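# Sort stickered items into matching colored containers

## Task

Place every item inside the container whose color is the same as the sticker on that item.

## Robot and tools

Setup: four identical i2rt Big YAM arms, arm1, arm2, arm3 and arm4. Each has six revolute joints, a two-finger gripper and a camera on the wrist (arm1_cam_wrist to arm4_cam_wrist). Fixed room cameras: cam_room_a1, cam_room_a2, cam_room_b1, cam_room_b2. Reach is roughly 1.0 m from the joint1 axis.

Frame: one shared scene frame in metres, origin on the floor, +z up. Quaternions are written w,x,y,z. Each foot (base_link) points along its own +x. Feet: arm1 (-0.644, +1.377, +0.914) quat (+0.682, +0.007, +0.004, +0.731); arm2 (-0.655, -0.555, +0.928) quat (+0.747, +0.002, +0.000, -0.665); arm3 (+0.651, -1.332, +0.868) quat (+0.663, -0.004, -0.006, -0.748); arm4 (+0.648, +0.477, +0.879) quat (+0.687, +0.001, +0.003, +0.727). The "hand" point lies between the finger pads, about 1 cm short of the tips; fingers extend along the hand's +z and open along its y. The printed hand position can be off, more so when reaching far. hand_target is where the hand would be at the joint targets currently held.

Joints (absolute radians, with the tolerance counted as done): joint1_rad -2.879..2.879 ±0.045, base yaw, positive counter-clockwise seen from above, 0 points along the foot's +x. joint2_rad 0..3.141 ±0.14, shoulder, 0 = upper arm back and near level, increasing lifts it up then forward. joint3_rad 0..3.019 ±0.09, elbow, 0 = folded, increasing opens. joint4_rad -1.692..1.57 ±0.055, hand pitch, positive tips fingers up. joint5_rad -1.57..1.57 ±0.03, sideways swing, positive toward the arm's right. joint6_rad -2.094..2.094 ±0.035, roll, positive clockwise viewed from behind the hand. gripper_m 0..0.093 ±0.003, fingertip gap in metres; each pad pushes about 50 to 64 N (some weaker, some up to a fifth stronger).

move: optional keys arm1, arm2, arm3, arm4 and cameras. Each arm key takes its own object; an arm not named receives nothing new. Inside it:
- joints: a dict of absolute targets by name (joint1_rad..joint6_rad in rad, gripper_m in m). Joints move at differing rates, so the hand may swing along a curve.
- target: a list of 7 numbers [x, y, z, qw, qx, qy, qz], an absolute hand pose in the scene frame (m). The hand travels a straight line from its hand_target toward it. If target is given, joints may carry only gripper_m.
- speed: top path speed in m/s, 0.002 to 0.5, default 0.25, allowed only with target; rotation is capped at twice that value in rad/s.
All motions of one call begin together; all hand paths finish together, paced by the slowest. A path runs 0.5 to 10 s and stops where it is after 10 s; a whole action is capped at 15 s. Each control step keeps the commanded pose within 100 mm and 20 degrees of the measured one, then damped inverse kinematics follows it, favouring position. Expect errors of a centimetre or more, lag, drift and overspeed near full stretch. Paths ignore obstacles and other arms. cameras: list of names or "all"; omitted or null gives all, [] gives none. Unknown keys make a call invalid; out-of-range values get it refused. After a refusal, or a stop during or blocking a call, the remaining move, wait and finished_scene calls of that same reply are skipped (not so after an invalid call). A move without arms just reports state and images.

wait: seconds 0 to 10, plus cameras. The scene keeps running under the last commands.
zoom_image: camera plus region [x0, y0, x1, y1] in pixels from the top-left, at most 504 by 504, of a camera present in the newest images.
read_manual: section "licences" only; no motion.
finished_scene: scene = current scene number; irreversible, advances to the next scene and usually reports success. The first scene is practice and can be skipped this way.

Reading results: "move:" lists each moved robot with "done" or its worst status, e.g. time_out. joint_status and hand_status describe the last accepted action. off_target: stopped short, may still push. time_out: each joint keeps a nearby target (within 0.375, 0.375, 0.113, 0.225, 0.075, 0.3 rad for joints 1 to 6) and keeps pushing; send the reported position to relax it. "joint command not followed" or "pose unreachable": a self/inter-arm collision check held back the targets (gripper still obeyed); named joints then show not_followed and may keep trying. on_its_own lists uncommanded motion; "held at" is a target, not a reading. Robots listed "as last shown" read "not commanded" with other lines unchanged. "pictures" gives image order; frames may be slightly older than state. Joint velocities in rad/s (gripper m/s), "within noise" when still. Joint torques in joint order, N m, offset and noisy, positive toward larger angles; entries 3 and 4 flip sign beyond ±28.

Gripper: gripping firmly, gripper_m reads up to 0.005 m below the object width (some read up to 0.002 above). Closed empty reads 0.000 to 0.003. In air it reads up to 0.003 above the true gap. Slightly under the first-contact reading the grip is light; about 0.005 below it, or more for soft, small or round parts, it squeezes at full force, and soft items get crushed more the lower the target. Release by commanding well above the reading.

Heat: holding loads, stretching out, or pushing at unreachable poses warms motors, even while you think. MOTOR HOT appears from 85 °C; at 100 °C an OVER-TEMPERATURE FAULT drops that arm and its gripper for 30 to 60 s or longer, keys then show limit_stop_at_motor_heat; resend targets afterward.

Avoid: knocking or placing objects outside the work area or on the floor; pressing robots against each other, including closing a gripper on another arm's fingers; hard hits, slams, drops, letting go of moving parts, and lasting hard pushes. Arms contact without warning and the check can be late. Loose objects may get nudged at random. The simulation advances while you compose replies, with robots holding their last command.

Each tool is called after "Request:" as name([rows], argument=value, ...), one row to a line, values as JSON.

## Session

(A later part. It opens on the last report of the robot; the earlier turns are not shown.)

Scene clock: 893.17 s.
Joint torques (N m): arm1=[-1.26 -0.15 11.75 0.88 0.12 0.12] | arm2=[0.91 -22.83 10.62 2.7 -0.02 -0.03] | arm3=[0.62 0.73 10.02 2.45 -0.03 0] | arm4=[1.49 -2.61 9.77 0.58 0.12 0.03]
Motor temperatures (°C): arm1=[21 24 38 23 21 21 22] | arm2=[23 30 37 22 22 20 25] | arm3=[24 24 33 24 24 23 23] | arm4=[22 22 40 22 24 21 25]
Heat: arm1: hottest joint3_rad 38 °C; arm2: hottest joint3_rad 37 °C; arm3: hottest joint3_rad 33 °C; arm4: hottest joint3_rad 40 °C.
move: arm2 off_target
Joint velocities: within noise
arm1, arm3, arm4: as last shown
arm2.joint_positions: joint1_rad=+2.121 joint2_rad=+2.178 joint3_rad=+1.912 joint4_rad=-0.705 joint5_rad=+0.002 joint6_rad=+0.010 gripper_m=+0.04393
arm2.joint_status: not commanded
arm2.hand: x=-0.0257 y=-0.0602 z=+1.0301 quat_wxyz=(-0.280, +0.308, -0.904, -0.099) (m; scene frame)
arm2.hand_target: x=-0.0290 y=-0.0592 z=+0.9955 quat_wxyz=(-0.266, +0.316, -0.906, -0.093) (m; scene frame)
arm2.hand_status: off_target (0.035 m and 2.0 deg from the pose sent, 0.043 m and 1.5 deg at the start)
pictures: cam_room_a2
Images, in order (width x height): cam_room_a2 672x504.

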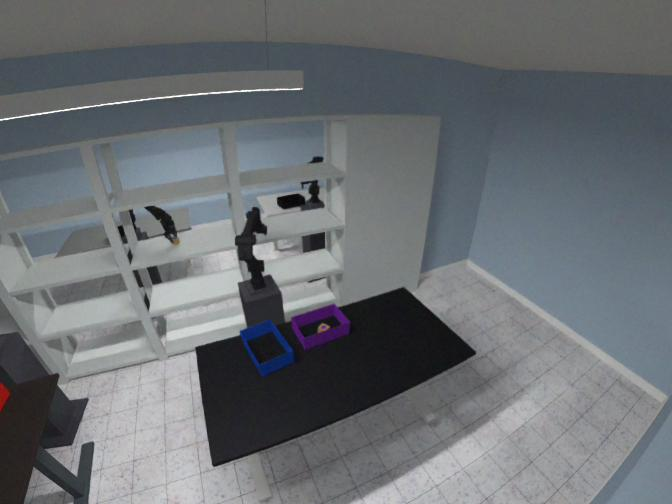

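Request:
move(arm2={"target": [-0.0278, -0.0582, 0.983, 0.2700, -0.3145, 0.9030, 0.0940], "speed": 0.05}, cameras=["cam_room_a2"])

Request:
zoom_image(camera="cam_room_a2", region=[150, 210, 200, 250])

Scene clock: 902.53 s.
Joint torques (N m): arm1=[-0.38 0.32 11.7 0.91 0.1 0.12] | arm2=[0.91 -22.42 10.13 2.74 -0.01 -0.03] | arm3=[0.56 0.62 9.99 2.5 -0.04 -0.01] | arm4=[0.97 -2.55 9.88 0.58 0.14 0.06]
Motor temperatures (°C): arm1=[21 24 38 23 21 21 22] | arm2=[23 30 36 22 22 20 25] | arm3=[24 24 33 24 24 23 23] | arm4=[22 22 40 22 24 21 25]
Heat: arm1: hottest joint3_rad 38 °C; arm2: hottest joint3_rad 36 °C; arm3: hottest joint3_rad 33 °C; arm4: hottest joint3_rad 40 °C.
move: arm2 off_target
Joint velocities: within noise
arm1, arm3, arm4: as last shown
arm2.joint_positions: joint1_rad=+2.121 joint2_rad=+2.179 joint3_rad=+1.892 joint4_rad=-0.662 joint5_rad=+0.002 joint6_rad=+0.010 gripper_m=+0.04393
arm2.joint_status: not commanded
arm2.hand: x=-0.0239 y=-0.0588 z=+1.0254 quat_wxyz=(-0.290, +0.307, -0.901, -0.102) (m; scene frame)
arm2.hand_target: x=-0.0293 y=-0.0595 z=+0.9840 quat_wxyz=(-0.270, +0.315, -0.905, -0.094) (m; scene frame)
arm2.hand_status: off_target (0.043 m and 2.6 deg from the pose sent, 0.047 m and 1.5 deg at the start)
pictures: cam_room_a2
Images, in order (width x height): cam_room_a2 672x504.

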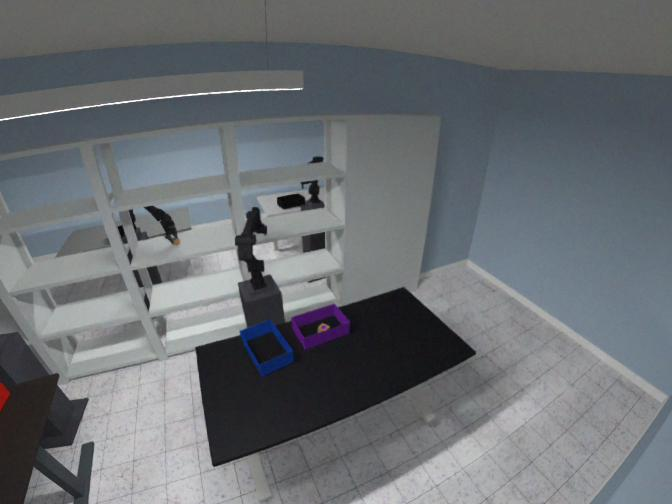

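Scaled by 10.080.

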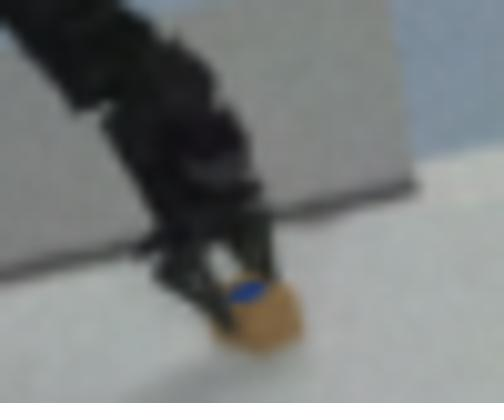

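Request:
move(arm2={"joints": {"gripper_m": 0.07}}, cameras=["arm2_cam_wrist"])

Request:
move(arm2={"target": [-0.43, -0.375, 1.14, 0.2658, -0.3155, 0.9062, 0.0926], "speed": 0.3}, cameras=["arm2_cam_wrist", "cam_room_a2"])

Request:
zoom_image(camera="cam_room_a2", region=[150, 210, 200, 250])

Scene clock: 908.40 s.
Joint torques (N m): arm1=[-1.14 0.73 11.74 1.02 0.06 0.12] | arm2=[0.97 -22.42 10.1 2.66 -0.02 -0.04] | arm3=[0.5 0.79 10.03 2.47 -0.03 -0.01] | arm4=[1.44 -2.43 9.73 0.5 0.1 0.04]
Motor temperatures (°C): arm1=[21 24 38 23 21 21 22] | arm2=[23 29 36 22 22 20 25] | arm3=[24 24 33 24 24 23 23] | arm4=[22 22 40 22 24 21 25]
Heat: arm1: hottest joint3_rad 38 °C; arm2: hottest joint3_rad 36 °C; arm3: hottest joint3_rad 33 °C; arm4: hottest joint3_rad 40 °C.
move: arm2 done
Joint velocities: within noise
arm1, arm3: as last shown
arm2.joint_positions: joint1_rad=+2.121 joint2_rad=+2.179 joint3_rad=+1.892 joint4_rad=-0.661 joint5_rad=+0.002 joint6_rad=+0.010 gripper_m=+0.06992
arm2.joint_status: all done
arm2.hand: x=-0.0236 y=-0.0586 z=+1.0253 quat_wxyz=(-0.291, +0.307, -0.901, -0.102) (m; scene frame)
arm2.hand_target: x=-0.0293 y=-0.0594 z=+0.9839 quat_wxyz=(-0.270, +0.315, -0.905, -0.094) (m; scene frame)
arm2.hand_status: not commanded
arm4.joint_positions: joint1_rad=+1.197 joint2_rad=+0.749 joint3_rad=+0.763 joint4_rad=-0.989 joint5_rad=-0.001 joint6_rad=+0.000 gripper_m=+0.09291
arm4.joint_status: not commanded
arm4.hand: x=+0.3538 y=+0.5755 z=+1.1203 quat_wxyz=(-0.044, +0.943, -0.151, -0.292) (m; scene frame)
arm4.hand_target: x=+0.3545 y=+0.5745 z=+1.1218 quat_wxyz=(-0.044, +0.944, -0.150, -0.289) (m; scene frame)
arm4.hand_status: not commanded
pictures: arm2_cam_wrist
Images, in order (width x height): arm2_cam_wrist 672x504.

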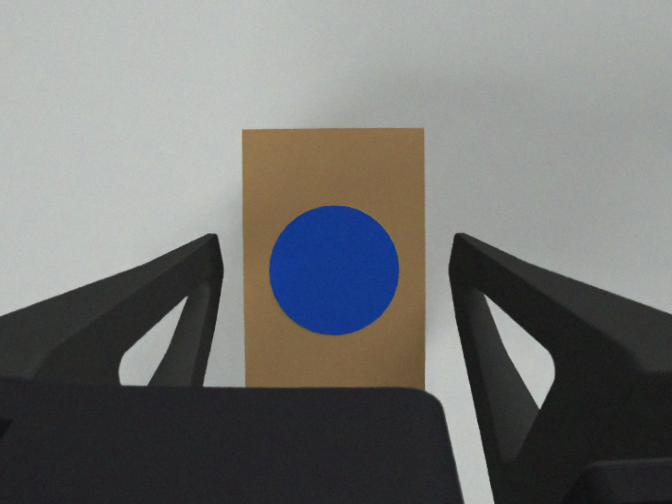

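Scene clock: 910.83 s.
Joint torques (N m): arm1=[-0.67 0.5 11.7 1.14 0.09 0.11] | arm2=[1.55 -2.2 10.84 1.39 0.15 0.08] | arm3=[0.44 0.79 10.06 2.45 -0.03 0.01] | arm4=[1.32 -2.78 9.77 0.53 0.1 0.04]
Motor temperatures (°C): arm1=[21 24 38 23 21 21 22] | arm2=[23 29 36 22 22 20 25] | arm3=[24 24 33 24 24 23 23] | arm4=[22 22 40 22 24 21 25]
Heat: arm1: hottest joint3_rad 38 °C; arm2: hottest joint3_rad 36 °C; arm3: hottest joint3_rad 33 °C; arm4: hottest joint3_rad 40 °C.
move: arm2 off_target
Joint velocities: within noise
arm1, arm4: as last shown
arm2.joint_positions: joint1_rad=+2.126 joint2_rad=+0.688 joint3_rad=+0.694 joint4_rad=-0.971 joint5_rad=+0.004 joint6_rad=+0.008 gripper_m=+0.06993
arm2.joint_status: not commanded
arm2.hand: x=-0.4244 y=-0.3737 z=+1.1527 quat_wxyz=(-0.283, +0.310, -0.902, -0.099) (m; scene frame)
arm2.hand_target: x=-0.4300 y=-0.3752 z=+1.1403 quat_wxyz=(-0.266, +0.315, -0.906, -0.093) (m; scene frame)
arm2.hand_status: off_target (0.014 m and 2.2 deg from the pose sent, 0.528 m and 3.3 deg at the start)
arm3.joint_positions: joint1_rad=-1.590 joint2_rad=+0.406 joint3_rad=+0.792 joint4_rad=-0.616 joint5_rad=+0.001 joint6_rad=-0.005 gripper_m=+0.09401
arm3.joint_status: not commanded
arm3.hand: x=+0.3595 y=-1.2842 z=+1.2970 quat_wxyz=(+0.040, -0.782, +0.057, +0.619) (m; scene frame)
arm3.hand_target: x=+0.3614 y=-1.2814 z=+1.3070 quat_wxyz=(+0.042, -0.773, +0.062, +0.630) (m; scene frame)
arm3.hand_status: not commanded
pictures: arm2_cam_wrist, cam_room_a2
Images, in order (width x height): arm2_cam_wrist 672x504, cam_room_a2 672x504.

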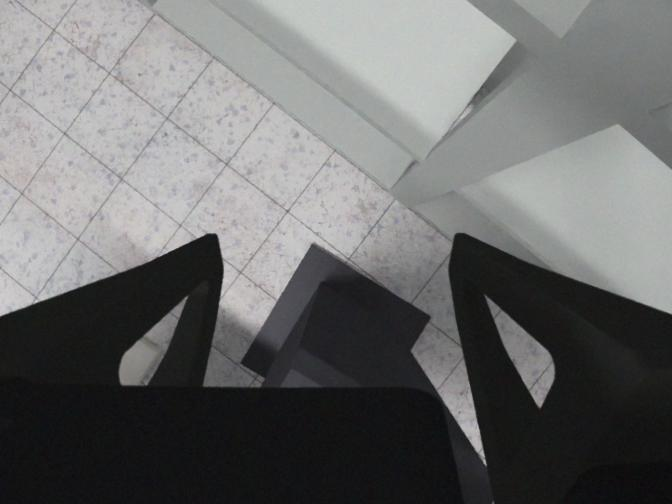

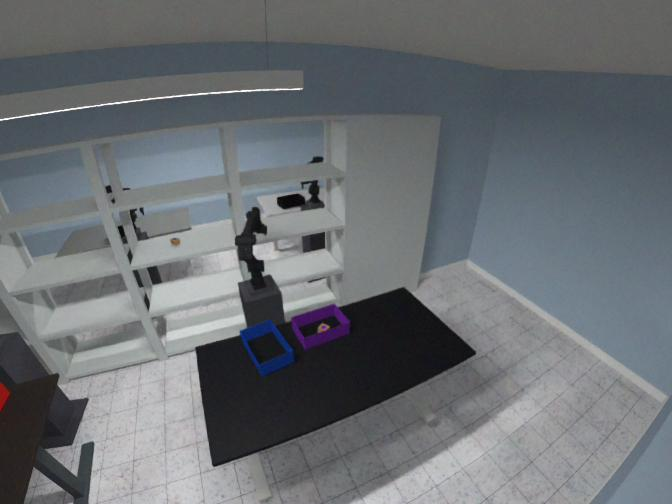

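Scaled by 10.080.

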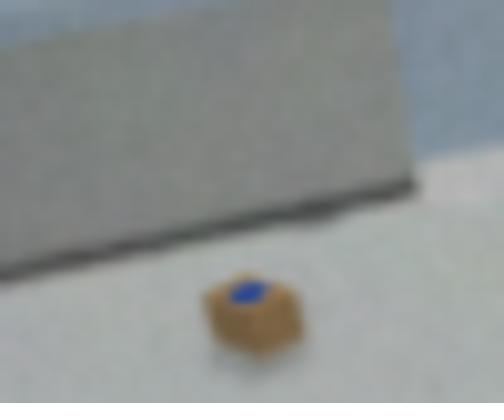

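Request:
move(arm4={"joints": {"joint1_rad": 2.18}}, arm2={"joints": {"joint1_rad": 1.0}}, cameras=[])

Request:
move(arm4={"target": [0.03, -0.008, 1.125, -0.0997, -0.9000, -0.3110, 0.2887], "speed": 0.25}, cameras=["arm4_cam_wrist"])

Scene clock: 924.43 s.
Joint torques (N m): arm1=[-1.2 0.26 11.95 1.07 0.1 0.11] | arm2=[0.5 -2.14 10.84 1.36 -0.01 0.09] | arm3=[0.44 0.67 10.06 2.48 -0.04 -0.01] | arm4=[1.03 -2.73 9.85 0.62 0.1 0.04]
Motor temperatures (°C): arm1=[21 24 39 23 21 21 22] | arm2=[23 29 35 22 22 20 24] | arm3=[24 24 33 24 24 23 23] | arm4=[22 22 40 22 24 21 25]
Heat: arm1: hottest joint3_rad 39 °C; arm2: hottest joint3_rad 35 °C; arm3: hottest joint3_rad 33 °C; arm4: hottest joint3_rad 40 °C.
move: arm2 done; arm4 done
Joint velocities: within noise
arm1, arm3: as last shown
arm2.joint_positions: joint1_rad=+1.004 joint2_rad=+0.688 joint3_rad=+0.694 joint4_rad=-0.971 joint5_rad=+0.007 joint6_rad=+0.008 gripper_m=+0.06994
arm2.joint_status: all done
arm2.hand: x=-0.3912 y=-0.6856 z=+1.1518 quat_wxyz=(-0.291, -0.218, -0.929, +0.067) (m; scene frame)
arm2.hand_target: x=-0.3964 y=-0.6842 z=+1.1394 quat_wxyz=(-0.273, -0.222, -0.934, +0.063) (m; scene frame)
arm2.hand_status: not commanded
arm4.joint_positions: joint1_rad=+2.177 joint2_rad=+0.749 joint3_rad=+0.763 joint4_rad=-0.989 joint5_rad=-0.001 joint6_rad=+0.000 gripper_m=+0.09292
arm4.joint_status: all done
arm4.hand: x=+0.4038 y=+0.2872 z=+1.1211 quat_wxyz=(+0.097, +0.903, +0.311, -0.280) (m; scene frame)
arm4.hand_target: x=+0.4050 y=+0.2872 z=+1.1226 quat_wxyz=(+0.096, +0.903, +0.312, -0.278) (m; scene frame)
arm4.hand_status: not commanded
pictures: none
No camera images: "cameras" was empty.

Scene clock: 927.27 s.
Joint torques (N m): arm1=[-0.97 0.03 11.78 0.69 0.07 0.11] | arm2=[0.44 -2.14 10.8 1.35 -0.01 0.08] | arm3=[0.56 0.85 10.04 2.44 -0.04 -0.01] | arm4=[0.85 -22.42 13.2 0.64 0.11 0.07]
Motor temperatures (°C): arm1=[21 24 39 23 21 21 22] | arm2=[23 29 34 22 22 20 24] | arm3=[24 24 33 24 24 23 23] | arm4=[22 22 40 22 24 21 25]
Heat: arm1: hottest joint3_rad 39 °C; arm2: hottest joint3_rad 34 °C; arm3: hottest joint3_rad 33 °C; arm4: hottest joint3_rad 40 °C.
move: arm4 off_target
Joint velocities: within noise
arm1.joint_positions: joint1_rad=-2.245 joint2_rad=+0.746 joint3_rad=+0.761 joint4_rad=-0.964 joint5_rad=+0.000 joint6_rad=+0.007 gripper_m=+0.08497
arm1.joint_status: not commanded
arm1.hand: x=-0.3813 y=+1.1971 z=+1.1524 quat_wxyz=(-0.284, -0.287, -0.910, +0.091) (m; scene frame)
arm1.hand_target: x=-0.3801 y=+1.2001 z=+1.1499 quat_wxyz=(-0.278, -0.286, -0.913, +0.087) (m; scene frame)
arm1.hand_status: not commanded
arm2, arm3: as last shown
arm4.joint_positions: joint1_rad=+2.177 joint2_rad=+2.042 joint3_rad=+2.042 joint4_rad=-0.972 joint5_rad=-0.001 joint6_rad=+0.000 gripper_m=+0.09292
arm4.joint_status: not commanded
arm4.hand: x=+0.0379 y=+0.0018 z=+1.1176 quat_wxyz=(+0.097, +0.903, +0.311, -0.281) (m; scene frame)
arm4.hand_target: x=+0.0306 y=-0.0075 z=+1.1249 quat_wxyz=(+0.100, +0.900, +0.311, -0.289) (m; scene frame)
arm4.hand_status: off_target (0.015 m and 0.9 deg from the pose sent, 0.476 m and 1.1 deg at the start)
pictures: arm4_cam_wrist
Images, in order (width x height): arm4_cam_wrist 672x504.

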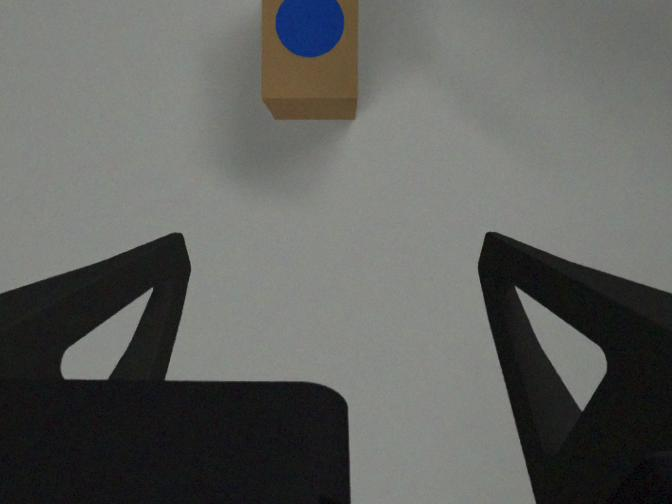

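Request:
move(arm4={"joints": {"joint1_rad": 2.191}}, cameras=[])

Request:
move(arm4={"target": [-0.044, -0.080, 1.07, -0.1092, -0.8908, -0.3134, 0.3103], "speed": 0.15}, cameras=["arm4_cam_wrist"])

Scene clock: 938.13 s.
Joint torques (N m): arm1=[-0.97 0.5 11.92 1.01 0.06 0.09] | arm2=[0.44 -2.32 10.78 1.39 0 0.08] | arm3=[0.5 0.85 10 2.44 -0.04 -0.01] | arm4=[1.55 -22.71 13.37 0.46 0.1 0.05]
Motor temperatures (°C): arm1=[21 24 39 23 21 21 22] | arm2=[23 28 34 22 22 20 24] | arm3=[24 24 33 24 24 23 23] | arm4=[22 24 42 22 24 21 25]
Heat: arm1: hottest joint3_rad 39 °C; arm2: hottest joint3_rad 34 °C; arm3: hottest joint3_rad 33 °C; arm4: hottest joint3_rad 42 °C.
move: arm4 done
Joint velocities: within noise
arm1, arm2, arm3: as last shown
arm4.joint_positions: joint1_rad=+2.183 joint2_rad=+2.042 joint3_rad=+2.042 joint4_rad=-0.972 joint5_rad=-0.001 joint6_rad=+0.000 gripper_m=+0.09292
arm4.joint_status: all done
arm4.hand: x=+0.0409 y=-0.0020 z=+1.1176 quat_wxyz=(+0.098, +0.902, +0.314, -0.281) (m; scene frame)
arm4.hand_target: x=+0.0357 y=-0.0140 z=+1.1249 quat_wxyz=(+0.102, +0.898, +0.316, -0.289) (m; scene frame)
arm4.hand_status: not commanded
pictures: none
No camera images: "cameras" was empty.

Scene clock: 939.87 s.
Joint torques (N m): arm1=[-0.85 0.73 11.73 0.94 0.07 0.13] | arm2=[0.38 -2.2 10.82 1.37 -0.01 0.09] | arm3=[0.44 0.73 9.99 2.45 -0.03 -0.01] | arm4=[1.49 -26.46 13.23 0.65 0.15 0.08]
Motor temperatures (°C): arm1=[21 24 39 23 21 21 22] | arm2=[23 28 34 22 22 20 24] | arm3=[24 24 33 24 24 23 23] | arm4=[22 24 42 22 24 21 25]
Heat: arm1: hottest joint3_rad 39 °C; arm2: hottest joint3_rad 34 °C; arm3: hottest joint3_rad 33 °C; arm4: hottest joint3_rad 42 °C.
move: arm4 off_target
Joint velocities: within noise
arm1, arm2, arm3: as last shown
arm4.joint_positions: joint1_rad=+2.183 joint2_rad=+2.430 joint3_rad=+2.584 joint4_rad=-1.063 joint5_rad=-0.001 joint6_rad=+0.000 gripper_m=+0.09292
arm4.joint_status: not commanded
arm4.hand: x=-0.0429 y=-0.0686 z=+1.0752 quat_wxyz=(+0.108, +0.892, +0.310, -0.310) (m; scene frame)
arm4.hand_target: x=-0.0434 y=-0.0794 z=+1.0699 quat_wxyz=(+0.110, +0.890, +0.313, -0.311) (m; scene frame)
arm4.hand_status: off_target (0.013 m and 0.4 deg from the pose sent, 0.125 m and 3.8 deg at the start)
pictures: arm4_cam_wrist
Images, in order (width x height): arm4_cam_wrist 672x504.

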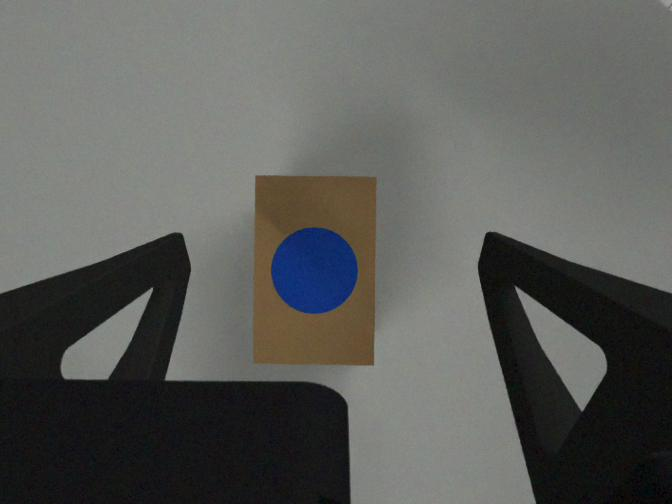

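Request:
move(arm4={"target": [-0.040, -0.078, 1.003, -0.1092, -0.8908, -0.3134, 0.3103], "speed": 0.1}, cameras=["arm4_cam_wrist"])

Scene clock: 946.07 s.
Joint torques (N m): arm1=[-0.5 0.62 11.86 0.85 0.12 0.11] | arm2=[0.5 -2.14 10.85 1.35 -0.01 0.09] | arm3=[0.62 0.91 10 2.44 -0.04 -0.01] | arm4=[1.14 -29.57 8.36 1.52 -0.01 0.05]
Motor temperatures (°C): arm1=[21 24 39 23 21 21 22] | arm2=[23 28 34 22 22 20 24] | arm3=[24 24 33 24 24 23 23] | arm4=[22 26 41 22 24 21 25]
Heat: arm1: hottest joint3_rad 39 °C; arm2: hottest joint3_rad 34 °C; arm3: hottest joint3_rad 33 °C; arm4: hottest joint3_rad 41 °C.
move: arm4 off_target
Joint velocities: within noise
arm1, arm2, arm3: as last shown
arm4.joint_positions: joint1_rad=+2.192 joint2_rad=+2.417 joint3_rad=+2.395 joint4_rad=-0.878 joint5_rad=+0.005 joint6_rad=-0.001 gripper_m=+0.09292
arm4.joint_status: not commanded
arm4.hand: x=-0.0421 y=-0.0758 z=+1.0135 quat_wxyz=(+0.108, +0.890, +0.313, -0.314) (m; scene frame)
arm4.hand_target: x=-0.0399 y=-0.0780 z=+1.0033 quat_wxyz=(+0.109, +0.891, +0.313, -0.310) (m; scene frame)
arm4.hand_status: off_target (0.011 m and 0.4 deg from the pose sent, 0.073 m and 0.4 deg at the start)
pictures: arm4_cam_wrist
Images, in order (width x height): arm4_cam_wrist 672x504.

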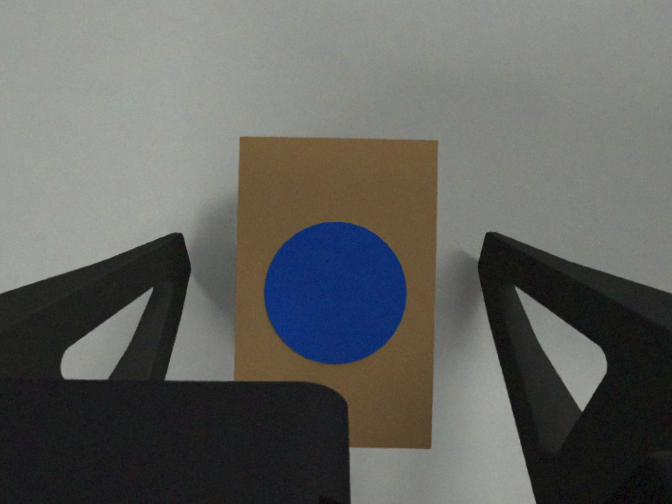

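Request:
move(arm4={"joints": {"gripper_m": 0.036}}, cameras=[])

Request:
move(arm4={"target": [0.38, 0.262, 1.16, -0.1092, -0.8908, -0.3134, 0.3103], "speed": 0.3}, cameras=["arm4_cam_wrist", "cam_room_a2"])

Scene clock: 956.97 s.
Joint torques (N m): arm1=[-1.26 0.09 11.84 0.92 0.08 0.12] | arm2=[0.38 -2.2 10.81 1.37 0 0.09] | arm3=[0.67 0.85 10.07 2.44 -0.04 0] | arm4=[1.32 -29.33 8.42 1.48 -0.07 0.08]
Motor temperatures (°C): arm1=[21 24 39 23 21 21 22] | arm2=[23 27 34 22 22 20 24] | arm3=[24 24 33 24 24 23 23] | arm4=[22 26 40 22 24 21 25]
Heat: arm1: hottest joint3_rad 39 °C; arm2: hottest joint3_rad 34 °C; arm3: hottest joint3_rad 33 °C; arm4: hottest joint3_rad 40 °C.
move: arm4 off_target
Joint velocities: within noise
arm1, arm2, arm3: as last shown
arm4.joint_positions: joint1_rad=+2.189 joint2_rad=+2.417 joint3_rad=+2.394 joint4_rad=-0.875 joint5_rad=+0.006 joint6_rad=-0.001 gripper_m=+0.04448
arm4.joint_status: gripper_m off_target (ended at +0.04450, target +0.03600)
arm4.hand: x=-0.0440 y=-0.0740 z=+1.0134 quat_wxyz=(+0.107, +0.890, +0.312, -0.315) (m; scene frame)
arm4.hand_target: x=-0.0399 y=-0.0779 z=+1.0031 quat_wxyz=(+0.109, +0.891, +0.313, -0.310) (m; scene frame)
arm4.hand_status: not commanded
pictures: none
No camera images: "cameras" was empty.

Scene clock: 959.53 s.
Joint torques (N m): arm1=[-0.5 0.38 11.66 0.83 0.09 0.11] | arm2=[0.38 -2.14 10.81 1.37 0 0.09] | arm3=[0.5 0.67 10.02 2.45 -0.03 -0.01] | arm4=[1.2 -2.9 9.26 0.7 -0.03 0.07]
Motor temperatures (°C): arm1=[21 24 39 23 21 21 21] | arm2=[23 27 34 22 22 20 24] | arm3=[24 24 33 24 24 23 23] | arm4=[22 26 40 22 24 21 25]
Heat: arm1: hottest joint3_rad 39 °C; arm2: hottest joint3_rad 34 °C; arm3: hottest joint3_rad 33 °C; arm4: hottest joint3_rad 40 °C.
move: arm4 done
Joint velocities: within noise
arm1, arm2, arm3: as last shown
arm4.joint_positions: joint1_rad=+2.189 joint2_rad=+0.805 joint3_rad=+0.870 joint4_rad=-0.947 joint5_rad=+0.004 joint6_rad=-0.001 gripper_m=+0.04448
arm4.joint_status: not commanded
arm4.hand: x=+0.3784 y=+0.2632 z=+1.1667 quat_wxyz=(+0.111, +0.887, +0.311, -0.322) (m; scene frame)
arm4.hand_target: x=+0.3800 y=+0.2621 z=+1.1601 quat_wxyz=(+0.109, +0.891, +0.313, -0.310) (m; scene frame)
arm4.hand_status: done (0.007 m and 1.4 deg from the pose sent, 0.561 m and 0.6 deg at the start)
pictures: arm4_cam_wrist, cam_room_a2
Images, in order (width x height): arm4_cam_wrist 672x504, cam_room_a2 672x504.

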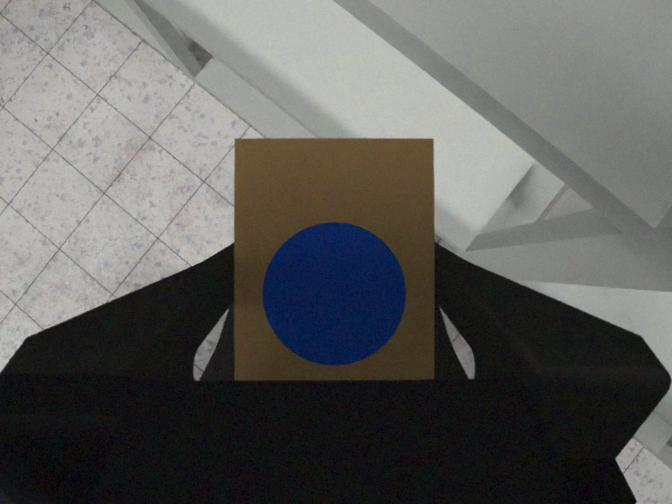

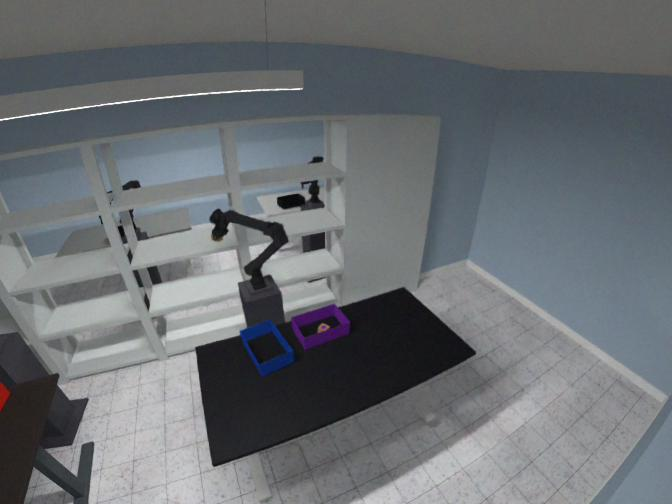

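Request:
move(arm4={"joints": {"joint1_rad": 1.9, "joint2_rad": 0.73, "joint3_rad": 0.77, "joint4_rad": -0.96}}, cameras=[])

Request:
move(arm4={"joints": {"joint1_rad": -1.80}}, cameras=[])

Request:
move(arm4={"target": [1.14, 0.392, 0.90, 0.3278, 0.0814, 0.9408, -0.0284], "speed": 0.3}, cameras=["arm4_cam_wrist", "cam_room_a2"])

Scene clock: 966.90 s.
Joint torques (N m): arm1=[-1.26 0.32 11.78 1.09 0.04 0.11] | arm2=[0.44 -2.08 10.82 1.36 -0.01 0.09] | arm3=[0.5 0.67 10.04 2.47 -0.04 -0.01] | arm4=[0.56 -3.66 9.95 0.79 0.05 0.04]
Motor temperatures (°C): arm1=[21 24 39 23 21 21 21] | arm2=[23 27 34 22 22 20 24] | arm3=[24 24 33 24 24 23 23] | arm4=[22 26 40 22 24 21 25]
Heat: arm1: hottest joint3_rad 39 °C; arm2: hottest joint3_rad 34 °C; arm3: hottest joint3_rad 33 °C; arm4: hottest joint3_rad 40 °C.
move: arm4 done
Joint velocities: within noise
arm1, arm2: as last shown
arm3.joint_positions: joint1_rad=-1.590 joint2_rad=+0.406 joint3_rad=+0.792 joint4_rad=-0.616 joint5_rad=+0.001 joint6_rad=-0.005 gripper_m=+0.09401
arm3.joint_status: not commanded
arm3.hand: x=+0.3595 y=-1.2842 z=+1.2970 quat_wxyz=(+0.040, -0.782, +0.057, +0.619) (m; scene frame)
arm3.hand_target: x=+0.3614 y=-1.2814 z=+1.3070 quat_wxyz=(+0.042, -0.773, +0.062, +0.630) (m; scene frame)
arm3.hand_status: not commanded
arm4.joint_positions: joint1_rad=+1.902 joint2_rad=+0.738 joint3_rad=+0.763 joint4_rad=-0.955 joint5_rad=+0.002 joint6_rad=-0.001 gripper_m=+0.04448
arm4.joint_status: all done
arm4.hand: x=+0.3558 y=+0.3594 z=+1.1290 quat_wxyz=(+0.061, +0.930, +0.182, -0.312) (m; scene frame)
arm4.hand_target: x=+0.3565 y=+0.3601 z=+1.1342 quat_wxyz=(+0.062, +0.929, +0.180, -0.316) (m; scene frame)
arm4.hand_status: not commanded
pictures: none
No camera images: "cameras" was empty.

Scene clock: 969.47 s.
Joint torques (N m): arm1=[-1.08 0.09 11.62 0.9 0.11 0.09] | arm2=[0.5 -2.08 10.81 1.36 0 0.08] | arm3=[0.44 0.85 10.07 2.52 -0.03 0] | arm4=[0.38 -3.55 9.98 0.87 -0.01 0.06]
Motor temperatures (°C): arm1=[21 24 39 23 21 21 21] | arm2=[23 27 34 22 22 20 24] | arm3=[24 24 33 24 24 23 23] | arm4=[22 25 40 22 24 21 25]
Heat: arm1: hottest joint3_rad 39 °C; arm2: hottest joint3_rad 34 °C; arm3: hottest joint3_rad 33 °C; arm4: hottest joint3_rad 40 °C.
move: arm4 done
Joint velocities: within noise
arm1, arm3: as last shown
arm2.joint_positions: joint1_rad=+1.004 joint2_rad=+0.688 joint3_rad=+0.694 joint4_rad=-0.971 joint5_rad=+0.007 joint6_rad=+0.008 gripper_m=+0.06994
arm2.joint_status: not commanded
arm2.hand: x=-0.3912 y=-0.6856 z=+1.1518 quat_wxyz=(-0.291, -0.218, -0.929, +0.067) (m; scene frame)
arm2.hand_target: x=-0.3964 y=-0.6842 z=+1.1394 quat_wxyz=(-0.273, -0.222, -0.934, +0.063) (m; scene frame)
arm2.hand_status: not commanded
arm4.joint_positions: joint1_rad=-1.797 joint2_rad=+0.738 joint3_rad=+0.763 joint4_rad=-0.955 joint5_rad=+0.004 joint6_rad=-0.001 gripper_m=+0.04450
arm4.joint_status: all done
arm4.hand: x=+0.9607 y=+0.4235 z=+1.1259 quat_wxyz=(-0.312, -0.080, -0.946, +0.031) (m; scene frame)
arm4.hand_target: x=+0.9598 y=+0.4234 z=+1.1311 quat_wxyz=(-0.316, -0.082, -0.945, +0.030) (m; scene frame)
arm4.hand_status: not commanded
pictures: none
No camera images: "cameras" was empty.

Scene clock: 971.27 s.
Joint torques (N m): arm1=[-0.73 0.38 11.79 0.91 0.08 0.07] | arm2=[0.5 -2.26 10.82 1.37 -0.01 0.09] | arm3=[0.5 0.91 10.04 2.45 -0.04 -0.01] | arm4=[0.62 -12.63 8.68 1.54 -0.01 0.1]
Motor temperatures (°C): arm1=[21 24 39 23 21 21 21] | arm2=[23 27 34 22 22 20 24] | arm3=[24 24 33 24 24 23 23] | arm4=[22 25 40 22 24 21 26]
Heat: arm1: hottest joint3_rad 39 °C; arm2: hottest joint3_rad 34 °C; arm3: hottest joint3_rad 33 °C; arm4: hottest joint3_rad 40 °C.
move: arm4 off_target
Joint velocities: within noise
arm1.joint_positions: joint1_rad=-2.245 joint2_rad=+0.746 joint3_rad=+0.761 joint4_rad=-0.964 joint5_rad=+0.000 joint6_rad=+0.007 gripper_m=+0.08497
arm1.joint_status: not commanded
arm1.hand: x=-0.3813 y=+1.1971 z=+1.1524 quat_wxyz=(-0.284, -0.287, -0.910, +0.091) (m; scene frame)
arm1.hand_target: x=-0.3801 y=+1.2001 z=+1.1499 quat_wxyz=(-0.278, -0.286, -0.913, +0.087) (m; scene frame)
arm1.hand_status: not commanded
arm2, arm3: as last shown
arm4.joint_positions: joint1_rad=-1.797 joint2_rad=+1.594 joint3_rad=+0.685 joint4_rad=-0.044 joint5_rad=+0.000 joint6_rad=-0.001 gripper_m=+0.04450
arm4.joint_status: not commanded
arm4.hand: x=+1.1167 y=+0.3964 z=+0.8828 quat_wxyz=(-0.301, -0.080, -0.950, +0.028) (m; scene frame)
arm4.hand_target: x=+1.1389 y=+0.3922 z=+0.9008 quat_wxyz=(-0.328, -0.081, -0.941, +0.028) (m; scene frame)
arm4.hand_status: off_target (0.029 m and 3.3 deg from the pose sent, 0.290 m and 2.0 deg at the start)
pictures: arm4_cam_wrist, cam_room_a2
Images, in order (width x height): arm4_cam_wrist 672x504, cam_room_a2 672x504.

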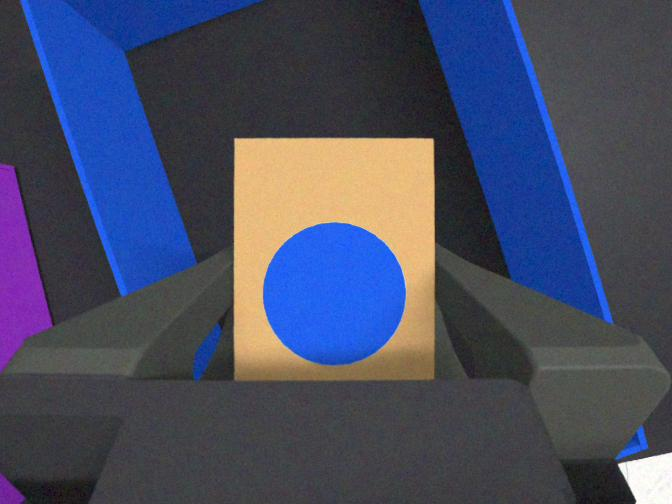

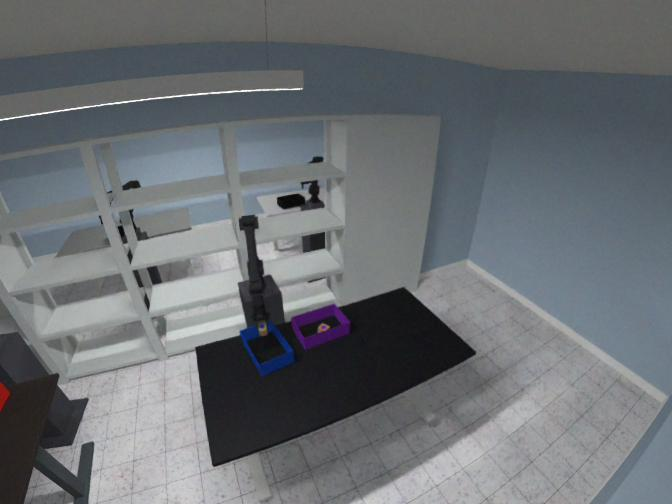

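Request:
move(arm4={"target": [1.128, 0.385, 0.775, 0.3278, 0.0814, 0.9408, -0.0284], "speed": 0.15}, cameras=[])

Request:
move(arm4={"target": [1.125, 0.385, 0.737, 0.3278, 0.0814, 0.9408, -0.0284], "speed": 0.06}, cameras=["arm4_cam_wrist", "cam_room_a2"])

Request:
zoom_image(camera="cam_room_a2", region=[230, 300, 320, 380])

Scene clock: 982.17 s.
Joint torques (N m): arm1=[-0.91 0.32 11.66 1.06 0.11 0.1] | arm2=[0.44 -2.14 10.81 1.39 0 0.09] | arm3=[0.56 0.91 10.03 2.48 -0.05 0] | arm4=[-0.15 -13.45 3.33 1.72 -0.04 -0.08]
Motor temperatures (°C): arm1=[21 24 39 23 21 21 21] | arm2=[23 27 34 22 22 20 24] | arm3=[24 24 33 24 24 23 23] | arm4=[22 25 40 22 24 21 26]
Heat: arm1: hottest joint3_rad 39 °C; arm2: hottest joint3_rad 34 °C; arm3: hottest joint3_rad 33 °C; arm4: hottest joint3_rad 40 °C.
move: arm4 done
Joint velocities: within noise
arm1, arm2, arm3: as last shown
arm4.joint_positions: joint1_rad=-1.812 joint2_rad=+1.945 joint3_rad=+0.674 joint4_rad=+0.366 joint5_rad=-0.013 joint6_rad=-0.001 gripper_m=+0.04450
arm4.joint_status: not commanded
arm4.hand: x=+1.1274 y=+0.3890 z=+0.7770 quat_wxyz=(-0.324, -0.084, -0.942, +0.026) (m; scene frame)
arm4.hand_target: x=+1.1279 y=+0.3851 z=+0.7750 quat_wxyz=(-0.328, -0.081, -0.941, +0.028) (m; scene frame)
arm4.hand_status: done (0.004 m and 0.6 deg from the pose sent, 0.109 m and 3.3 deg at the start)
pictures: none
No camera images: "cameras" was empty.

Scene clock: 983.37 s.
Joint torques (N m): arm1=[-0.97 0.26 11.67 0.83 0.11 0.1] | arm2=[0.5 -2.14 10.8 1.4 -0.01 0.09] | arm3=[0.56 0.67 10.06 2.43 -0.03 -0.01] | arm4=[0.03 -13.45 3.3 1.68 -0.02 -0.11]
Motor temperatures (°C): arm1=[21 24 39 23 21 21 21] | arm2=[23 27 34 22 22 20 24] | arm3=[24 24 33 24 24 23 23] | arm4=[22 25 40 22 24 21 26]
Heat: arm1: hottest joint3_rad 39 °C; arm2: hottest joint3_rad 34 °C; arm3: hottest joint3_rad 33 °C; arm4: hottest joint3_rad 40 °C.
move: arm4 done
Joint velocities: within noise
arm1, arm2, arm3: as last shown
arm4.joint_positions: joint1_rad=-1.813 joint2_rad=+2.061 joint3_rad=+0.674 joint4_rad=+0.479 joint5_rad=-0.014 joint6_rad=-0.001 gripper_m=+0.04450
arm4.joint_status: not commanded
arm4.hand: x=+1.1202 y=+0.3899 z=+0.7404 quat_wxyz=(-0.322, -0.084, -0.943, +0.026) (m; scene frame)
arm4.hand_target: x=+1.1247 y=+0.3850 z=+0.7371 quat_wxyz=(-0.328, -0.082, -0.941, +0.028) (m; scene frame)
arm4.hand_status: done (0.008 m and 0.8 deg from the pose sent, 0.040 m and 0.6 deg at the start)
pictures: arm4_cam_wrist, cam_room_a2
Images, in order (width x height): arm4_cam_wrist 672x504, cam_room_a2 672x504.

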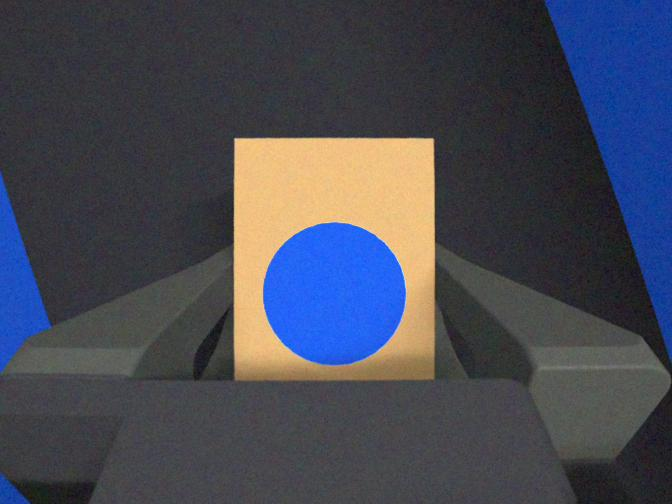

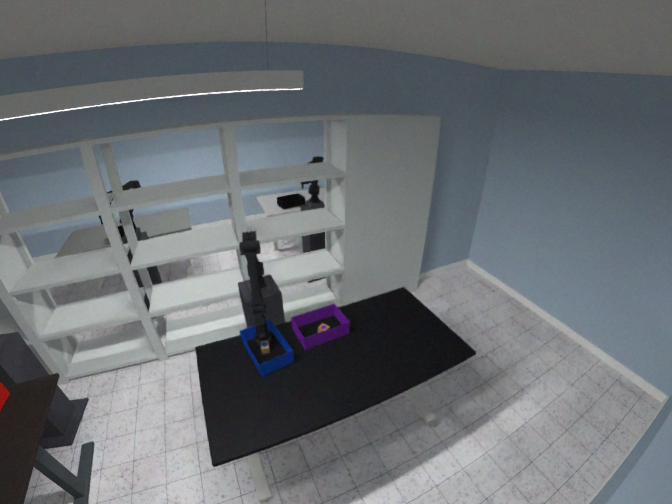

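Scaled by 5.600.

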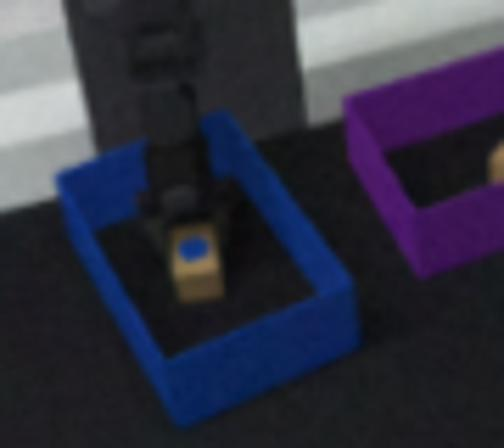

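Request:
move(arm4={"target": [1.125, 0.385, 0.722, 0.3278, 0.0814, 0.9408, -0.0284], "speed": 0.05}, cameras=["cam_room_a2"])

Request:
zoom_image(camera="cam_room_a2", region=[230, 300, 320, 380])

Scene clock: 986.57 s.
Joint torques (N m): arm1=[-0.85 -0.03 11.89 0.99 0.11 0.14] | arm2=[0.44 -2.26 10.81 1.39 -0.01 0.08] | arm3=[0.56 0.56 10.06 2.44 -0.03 0] | arm4=[-0.03 -11.63 3.36 1.39 -0.02 -0.03]
Motor temperatures (°C): arm1=[21 24 39 23 21 21 21] | arm2=[23 27 34 22 22 20 24] | arm3=[24 24 33 24 24 23 23] | arm4=[22 25 39 22 24 21 26]
Heat: arm1: hottest joint3_rad 39 °C; arm2: hottest joint3_rad 34 °C; arm3: hottest joint3_rad 33 °C; arm4: hottest joint3_rad 39 °C.
move: arm4 off_target
Joint velocities: within noise
arm1, arm2, arm3: as last shown
arm4.joint_positions: joint1_rad=-1.813 joint2_rad=+2.087 joint3_rad=+0.680 joint4_rad=+0.526 joint5_rad=-0.014 joint6_rad=-0.004 gripper_m=+0.04450
arm4.joint_status: not commanded
arm4.hand: x=+1.1257 y=+0.3889 z=+0.7370 quat_wxyz=(-0.335, -0.082, -0.938, +0.027) (m; scene frame)
arm4.hand_target: x=+1.1244 y=+0.3852 z=+0.7224 quat_wxyz=(-0.328, -0.082, -0.941, +0.028) (m; scene frame)
arm4.hand_status: off_target (0.015 m and 0.9 deg from the pose sent, 0.020 m and 0.8 deg at the start)
pictures: cam_room_a2
Images, in order (width x height): cam_room_a2 672x504.

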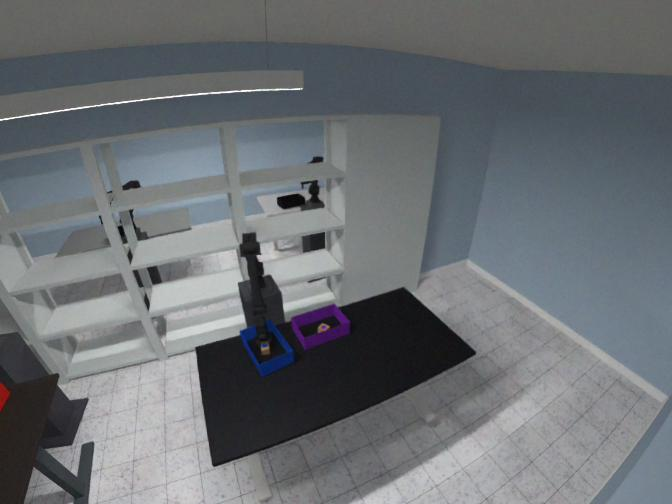

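Scaled by 5.600.

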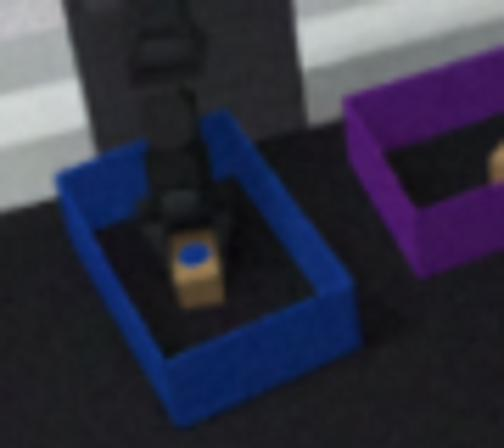

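Request:
move(arm4={"joints": {"gripper_m": 0.065}}, cameras=[])

Request:
move(arm4={"target": [1.08, 0.392, 0.95, 0.3278, 0.0814, 0.9408, -0.0284], "speed": 0.25}, cameras=["cam_room_a2", "arm4_cam_wrist"])

Request:
zoom_image(camera="cam_room_a2", region=[230, 300, 320, 380])

Scene clock: 991.87 s.
Joint torques (N m): arm1=[-0.67 0.44 11.67 0.87 0.08 0.04] | arm2=[0.38 -2.2 10.8 1.37 -0.01 0.09] | arm3=[0.56 0.79 10.04 2.45 -0.03 -0.01] | arm4=[0.26 -12.63 3.26 1.24 0.06 -0.04]
Motor temperatures (°C): arm1=[21 24 39 23 21 21 21] | arm2=[23 27 34 22 22 20 24] | arm3=[24 24 33 24 24 23 23] | arm4=[22 25 38 22 24 21 26]
Heat: arm1: hottest joint3_rad 39 °C; arm2: hottest joint3_rad 34 °C; arm3: hottest joint3_rad 33 °C; arm4: hottest joint3_rad 38 °C.
move: arm4 done
Joint velocities: within noise
arm1, arm2, arm3: as last shown
arm4.joint_positions: joint1_rad=-1.813 joint2_rad=+2.090 joint3_rad=+0.683 joint4_rad=+0.529 joint5_rad=-0.016 joint6_rad=-0.005 gripper_m=+0.06491
arm4.joint_status: all done
arm4.hand: x=+1.1272 y=+0.3889 z=+0.7367 quat_wxyz=(-0.337, -0.082, -0.938, +0.027) (m; scene frame)
arm4.hand_target: x=+1.1243 y=+0.3851 z=+0.7224 quat_wxyz=(-0.328, -0.082, -0.941, +0.028) (m; scene frame)
arm4.hand_status: not commanded
pictures: none
No camera images: "cameras" was empty.

Scene clock: 993.43 s.
Joint torques (N m): arm1=[-1.26 0.21 11.79 1.01 0.09 0.1] | arm2=[0.38 -2.14 10.84 1.39 0 0.08] | arm3=[0.56 0.79 10.04 2.44 -0.04 0] | arm4=[0.09 -8.76 8.77 0.59 -0.08 -0.1]
Motor temperatures (°C): arm1=[21 24 39 23 21 21 21] | arm2=[23 27 34 22 22 20 24] | arm3=[24 24 33 24 24 23 23] | arm4=[22 25 38 22 24 21 26]
Heat: arm1: hottest joint3_rad 39 °C; arm2: hottest joint3_rad 34 °C; arm3: hottest joint3_rad 33 °C; arm4: hottest joint3_rad 38 °C.
move: arm4 done
Joint velocities: within noise
arm1, arm2, arm3: as last shown
arm4.joint_positions: joint1_rad=-1.821 joint2_rad=+1.321 joint3_rad=+0.594 joint4_rad=-0.172 joint5_rad=-0.019 joint6_rad=-0.008 gripper_m=+0.06491
arm4.joint_status: not commanded
arm4.hand: x=+1.0731 y=+0.3969 z=+0.9453 quat_wxyz=(-0.327, -0.084, -0.941, +0.026) (m; scene frame)
arm4.hand_target: x=+1.0798 y=+0.3920 z=+0.9500 quat_wxyz=(-0.328, -0.081, -0.941, +0.028) (m; scene frame)
arm4.hand_status: done (0.010 m and 0.4 deg from the pose sent, 0.218 m and 1.1 deg at the start)
pictures: arm4_cam_wrist, cam_room_a2
Images, in order (width x height): arm4_cam_wrist 672x504, cam_room_a2 672x504.

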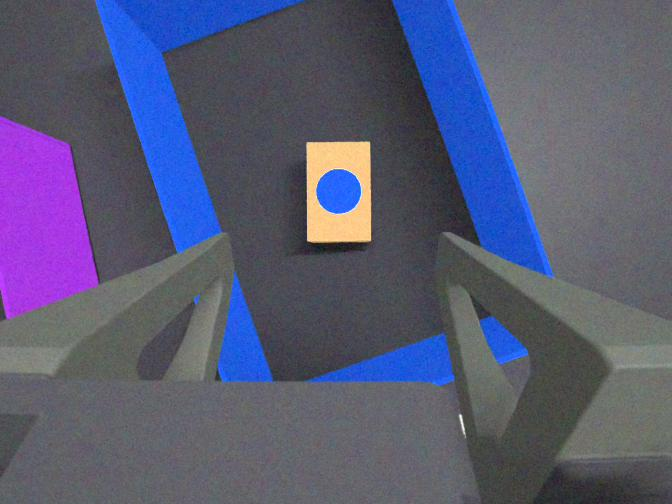

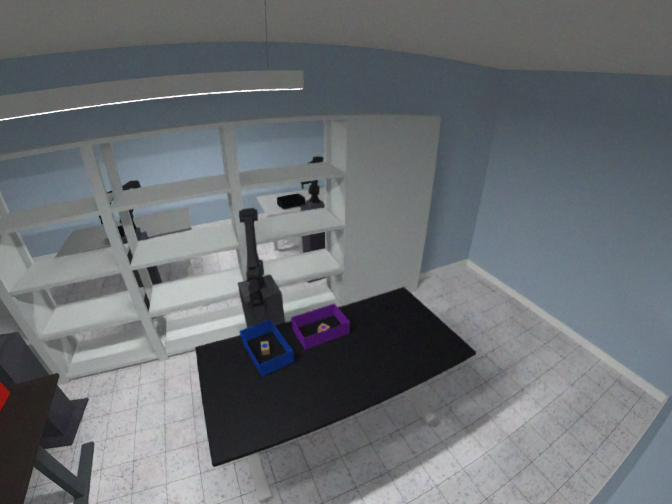

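Scaled by 5.600.

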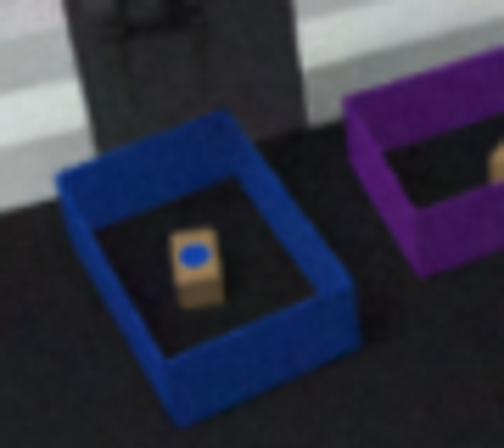

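Request:
move(arm4={"joints": {"joint1_rad": -1.075, "gripper_m": 0.09}}, cameras=[])

Request:
move(arm4={"target": [1.115, 0.766, 0.86, 0.2709, -0.2609, 0.9234, 0.0765], "speed": 0.25}, cameras=["arm4_cam_wrist"])

Scene clock: 1065.40 s.
Joint torques (N m): arm1=[-0.97 0.44 11.66 0.99 0.06 0.09] | arm2=[0.44 -2.02 10.81 1.39 -0.01 0.08] | arm3=[0.56 0.79 10.03 2.48 -0.02 0] | arm4=[1.2 -8.76 8.88 0.53 0.07 -0.08]
Motor temperatures (°C): arm1=[21 24 39 23 21 21 21] | arm2=[23 26 34 22 22 20 23] | arm3=[24 23 33 24 24 23 23] | arm4=[22 23 37 22 24 21 25]
Heat: arm1: hottest joint3_rad 39 °C; arm2: hottest joint3_rad 34 °C; arm3: hottest joint3_rad 33 °C; arm4: hottest joint3_rad 37 °C.
move: arm4 done
Joint velocities: within noise
arm1, arm2: as last shown
arm3.joint_positions: joint1_rad=-1.590 joint2_rad=+0.406 joint3_rad=+0.792 joint4_rad=-0.616 joint5_rad=+0.001 joint6_rad=-0.005 gripper_m=+0.09401
arm3.joint_status: not commanded
arm3.hand: x=+0.3595 y=-1.2842 z=+1.2970 quat_wxyz=(+0.040, -0.782, +0.057, +0.619) (m; scene frame)
arm3.hand_target: x=+0.3614 y=-1.2814 z=+1.3070 quat_wxyz=(+0.042, -0.773, +0.062, +0.630) (m; scene frame)
arm3.hand_status: not commanded
arm4.joint_positions: joint1_rad=-1.075 joint2_rad=+1.321 joint3_rad=+0.594 joint4_rad=-0.172 joint5_rad=-0.022 joint6_rad=-0.009 gripper_m=+0.08989
arm4.joint_status: all done
arm4.hand: x=+1.0146 y=+0.7071 z=+0.9444 quat_wxyz=(-0.312, +0.265, -0.907, -0.097) (m; scene frame)
arm4.hand_target: x=+1.0210 y=+0.7112 z=+0.9492 quat_wxyz=(-0.314, +0.271, -0.905, -0.096) (m; scene frame)
arm4.hand_status: not commanded
pictures: none
No camera images: "cameras" was empty.

Scene clock: 1066.53 s.
Joint torques (N m): arm1=[-1.26 0.56 11.62 0.99 0.09 0.09] | arm2=[0.5 -2.2 10.82 1.37 -0.01 0.08] | arm3=[0.56 0.67 10.06 2.47 -0.03 -0.01] | arm4=[1.03 -14.92 8.24 1.18 0.22 0.15]
Motor temperatures (°C): arm1=[21 24 39 23 21 21 21] | arm2=[23 26 34 22 22 20 23] | arm3=[24 23 33 24 24 23 23] | arm4=[22 23 37 22 24 21 25]
Heat: arm1: hottest joint3_rad 39 °C; arm2: hottest joint3_rad 34 °C; arm3: hottest joint3_rad 33 °C; arm4: hottest joint3_rad 37 °C.
move: arm4 off_target
Joint velocities: within noise
arm1, arm3: as last shown
arm2.joint_positions: joint1_rad=+1.004 joint2_rad=+0.688 joint3_rad=+0.694 joint4_rad=-0.971 joint5_rad=+0.007 joint6_rad=+0.008 gripper_m=+0.06994
arm2.joint_status: not commanded
arm2.hand: x=-0.3912 y=-0.6856 z=+1.1518 quat_wxyz=(-0.291, -0.218, -0.929, +0.067) (m; scene frame)
arm2.hand_target: x=-0.3964 y=-0.6842 z=+1.1394 quat_wxyz=(-0.273, -0.222, -0.934, +0.063) (m; scene frame)
arm2.hand_status: not commanded
arm4.joint_positions: joint1_rad=-1.075 joint2_rad=+1.779 joint3_rad=+0.881 joint4_rad=-0.126 joint5_rad=-0.002 joint6_rad=-0.007 gripper_m=+0.08989
arm4.joint_status: not commanded
arm4.hand: x=+1.1010 y=+0.7563 z=+0.8540 quat_wxyz=(-0.257, +0.266, -0.926, -0.072) (m; scene frame)
arm4.hand_target: x=+1.1145 y=+0.7657 z=+0.8604 quat_wxyz=(-0.271, +0.261, -0.923, -0.077) (m; scene frame)
arm4.hand_status: off_target (0.018 m and 1.8 deg from the pose sent, 0.144 m and 5.6 deg at the start)
pictures: arm4_cam_wrist
Images, in order (width x height): arm4_cam_wrist 672x504.

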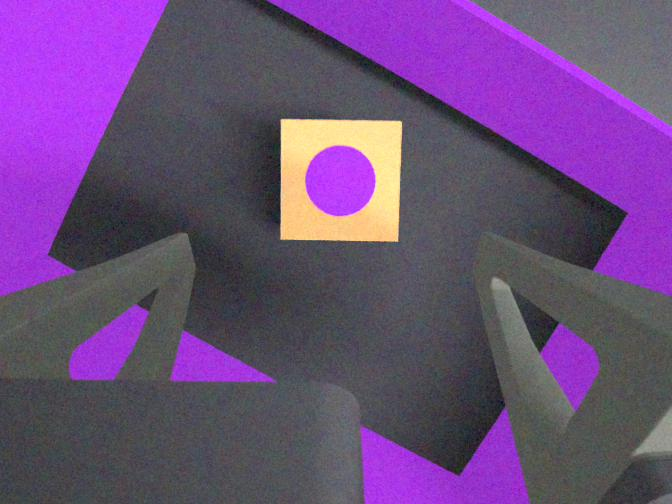

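Request:
move(arm4={"target": [1.118, 0.767, 0.738, 0.2709, -0.2609, 0.9234, 0.0765], "speed": 0.15}, cameras=[])

Request:
move(arm4={"joints": {"gripper_m": 0.045}}, cameras=["arm4_cam_wrist"])

Scene clock: 1074.53 s.
Joint torques (N m): arm1=[-0.73 0.62 11.56 1.13 0.1 0.11] | arm2=[0.5 -2.14 10.78 1.36 -0.01 0.08] | arm3=[0.56 0.79 10 2.48 -0.04 0] | arm4=[0.73 -16.09 5.68 1.4 0.12 0.15]
Motor temperatures (°C): arm1=[21 24 39 23 21 21 21] | arm2=[23 26 34 22 22 20 23] | arm3=[24 23 33 24 24 23 23] | arm4=[22 23 37 22 24 21 25]
Heat: arm1: hottest joint3_rad 39 °C; arm2: hottest joint3_rad 34 °C; arm3: hottest joint3_rad 33 °C; arm4: hottest joint3_rad 37 °C.
move: arm4 off_target
Joint velocities: within noise
arm1.joint_positions: joint1_rad=-2.245 joint2_rad=+0.746 joint3_rad=+0.761 joint4_rad=-0.964 joint5_rad=+0.000 joint6_rad=+0.007 gripper_m=+0.08497
arm1.joint_status: not commanded
arm1.hand: x=-0.3813 y=+1.1971 z=+1.1524 quat_wxyz=(-0.284, -0.287, -0.910, +0.091) (m; scene frame)
arm1.hand_target: x=-0.3801 y=+1.2001 z=+1.1499 quat_wxyz=(-0.278, -0.286, -0.913, +0.087) (m; scene frame)
arm1.hand_status: not commanded
arm2, arm3: as last shown
arm4.joint_positions: joint1_rad=-1.075 joint2_rad=+2.086 joint3_rad=+0.899 joint4_rad=+0.170 joint5_rad=-0.001 joint6_rad=-0.008 gripper_m=+0.08989
arm4.joint_status: not commanded
arm4.hand: x=+1.1069 y=+0.7600 z=+0.7392 quat_wxyz=(-0.261, +0.266, -0.925, -0.073) (m; scene frame)
arm4.hand_target: x=+1.1177 y=+0.7669 z=+0.7384 quat_wxyz=(-0.271, +0.261, -0.923, -0.077) (m; scene frame)
arm4.hand_status: off_target (0.013 m and 1.4 deg from the pose sent, 0.118 m and 1.8 deg at the start)
pictures: none
No camera images: "cameras" was empty.

Scene clock: 1075.13 s.
Joint torques (N m): arm1=[-0.62 0.21 11.6 1.09 0.06 0.11] | arm2=[0.5 -2.2 10.84 1.39 -0.01 0.09] | arm3=[0.5 0.85 10.04 2.48 -0.04 0.01] | arm4=[0.56 -15.91 5.75 1.42 0.14 0.15]
Motor temperatures (°C): arm1=[21 24 39 23 21 21 21] | arm2=[23 26 34 22 22 20 23] | arm3=[24 23 33 24 24 23 23] | arm4=[22 23 37 22 24 21 25]
Heat: arm1: hottest joint3_rad 39 °C; arm2: hottest joint3_rad 34 °C; arm3: hottest joint3_rad 33 °C; arm4: hottest joint3_rad 37 °C.
move: arm4 off_target
Joint velocities: within noise
arm1, arm2, arm3: as last shown
arm4.joint_positions: joint1_rad=-1.075 joint2_rad=+2.086 joint3_rad=+0.899 joint4_rad=+0.170 joint5_rad=-0.001 joint6_rad=-0.008 gripper_m=+0.05336
arm4.joint_status: gripper_m off_target (ended at +0.05338, target +0.04500)
arm4.hand: x=+1.1070 y=+0.7600 z=+0.7393 quat_wxyz=(-0.261, +0.266, -0.925, -0.073) (m; scene frame)
arm4.hand_target: x=+1.1176 y=+0.7668 z=+0.7383 quat_wxyz=(-0.271, +0.261, -0.923, -0.077) (m; scene frame)
arm4.hand_status: not commanded
pictures: arm4_cam_wrist
Images, in order (width x height): arm4_cam_wrist 672x504.

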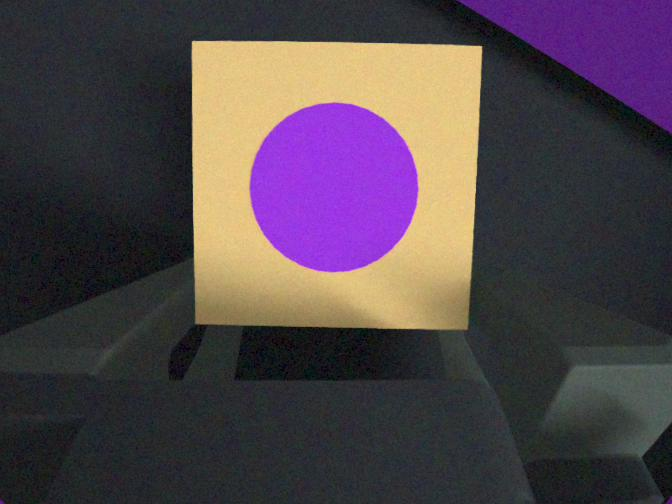

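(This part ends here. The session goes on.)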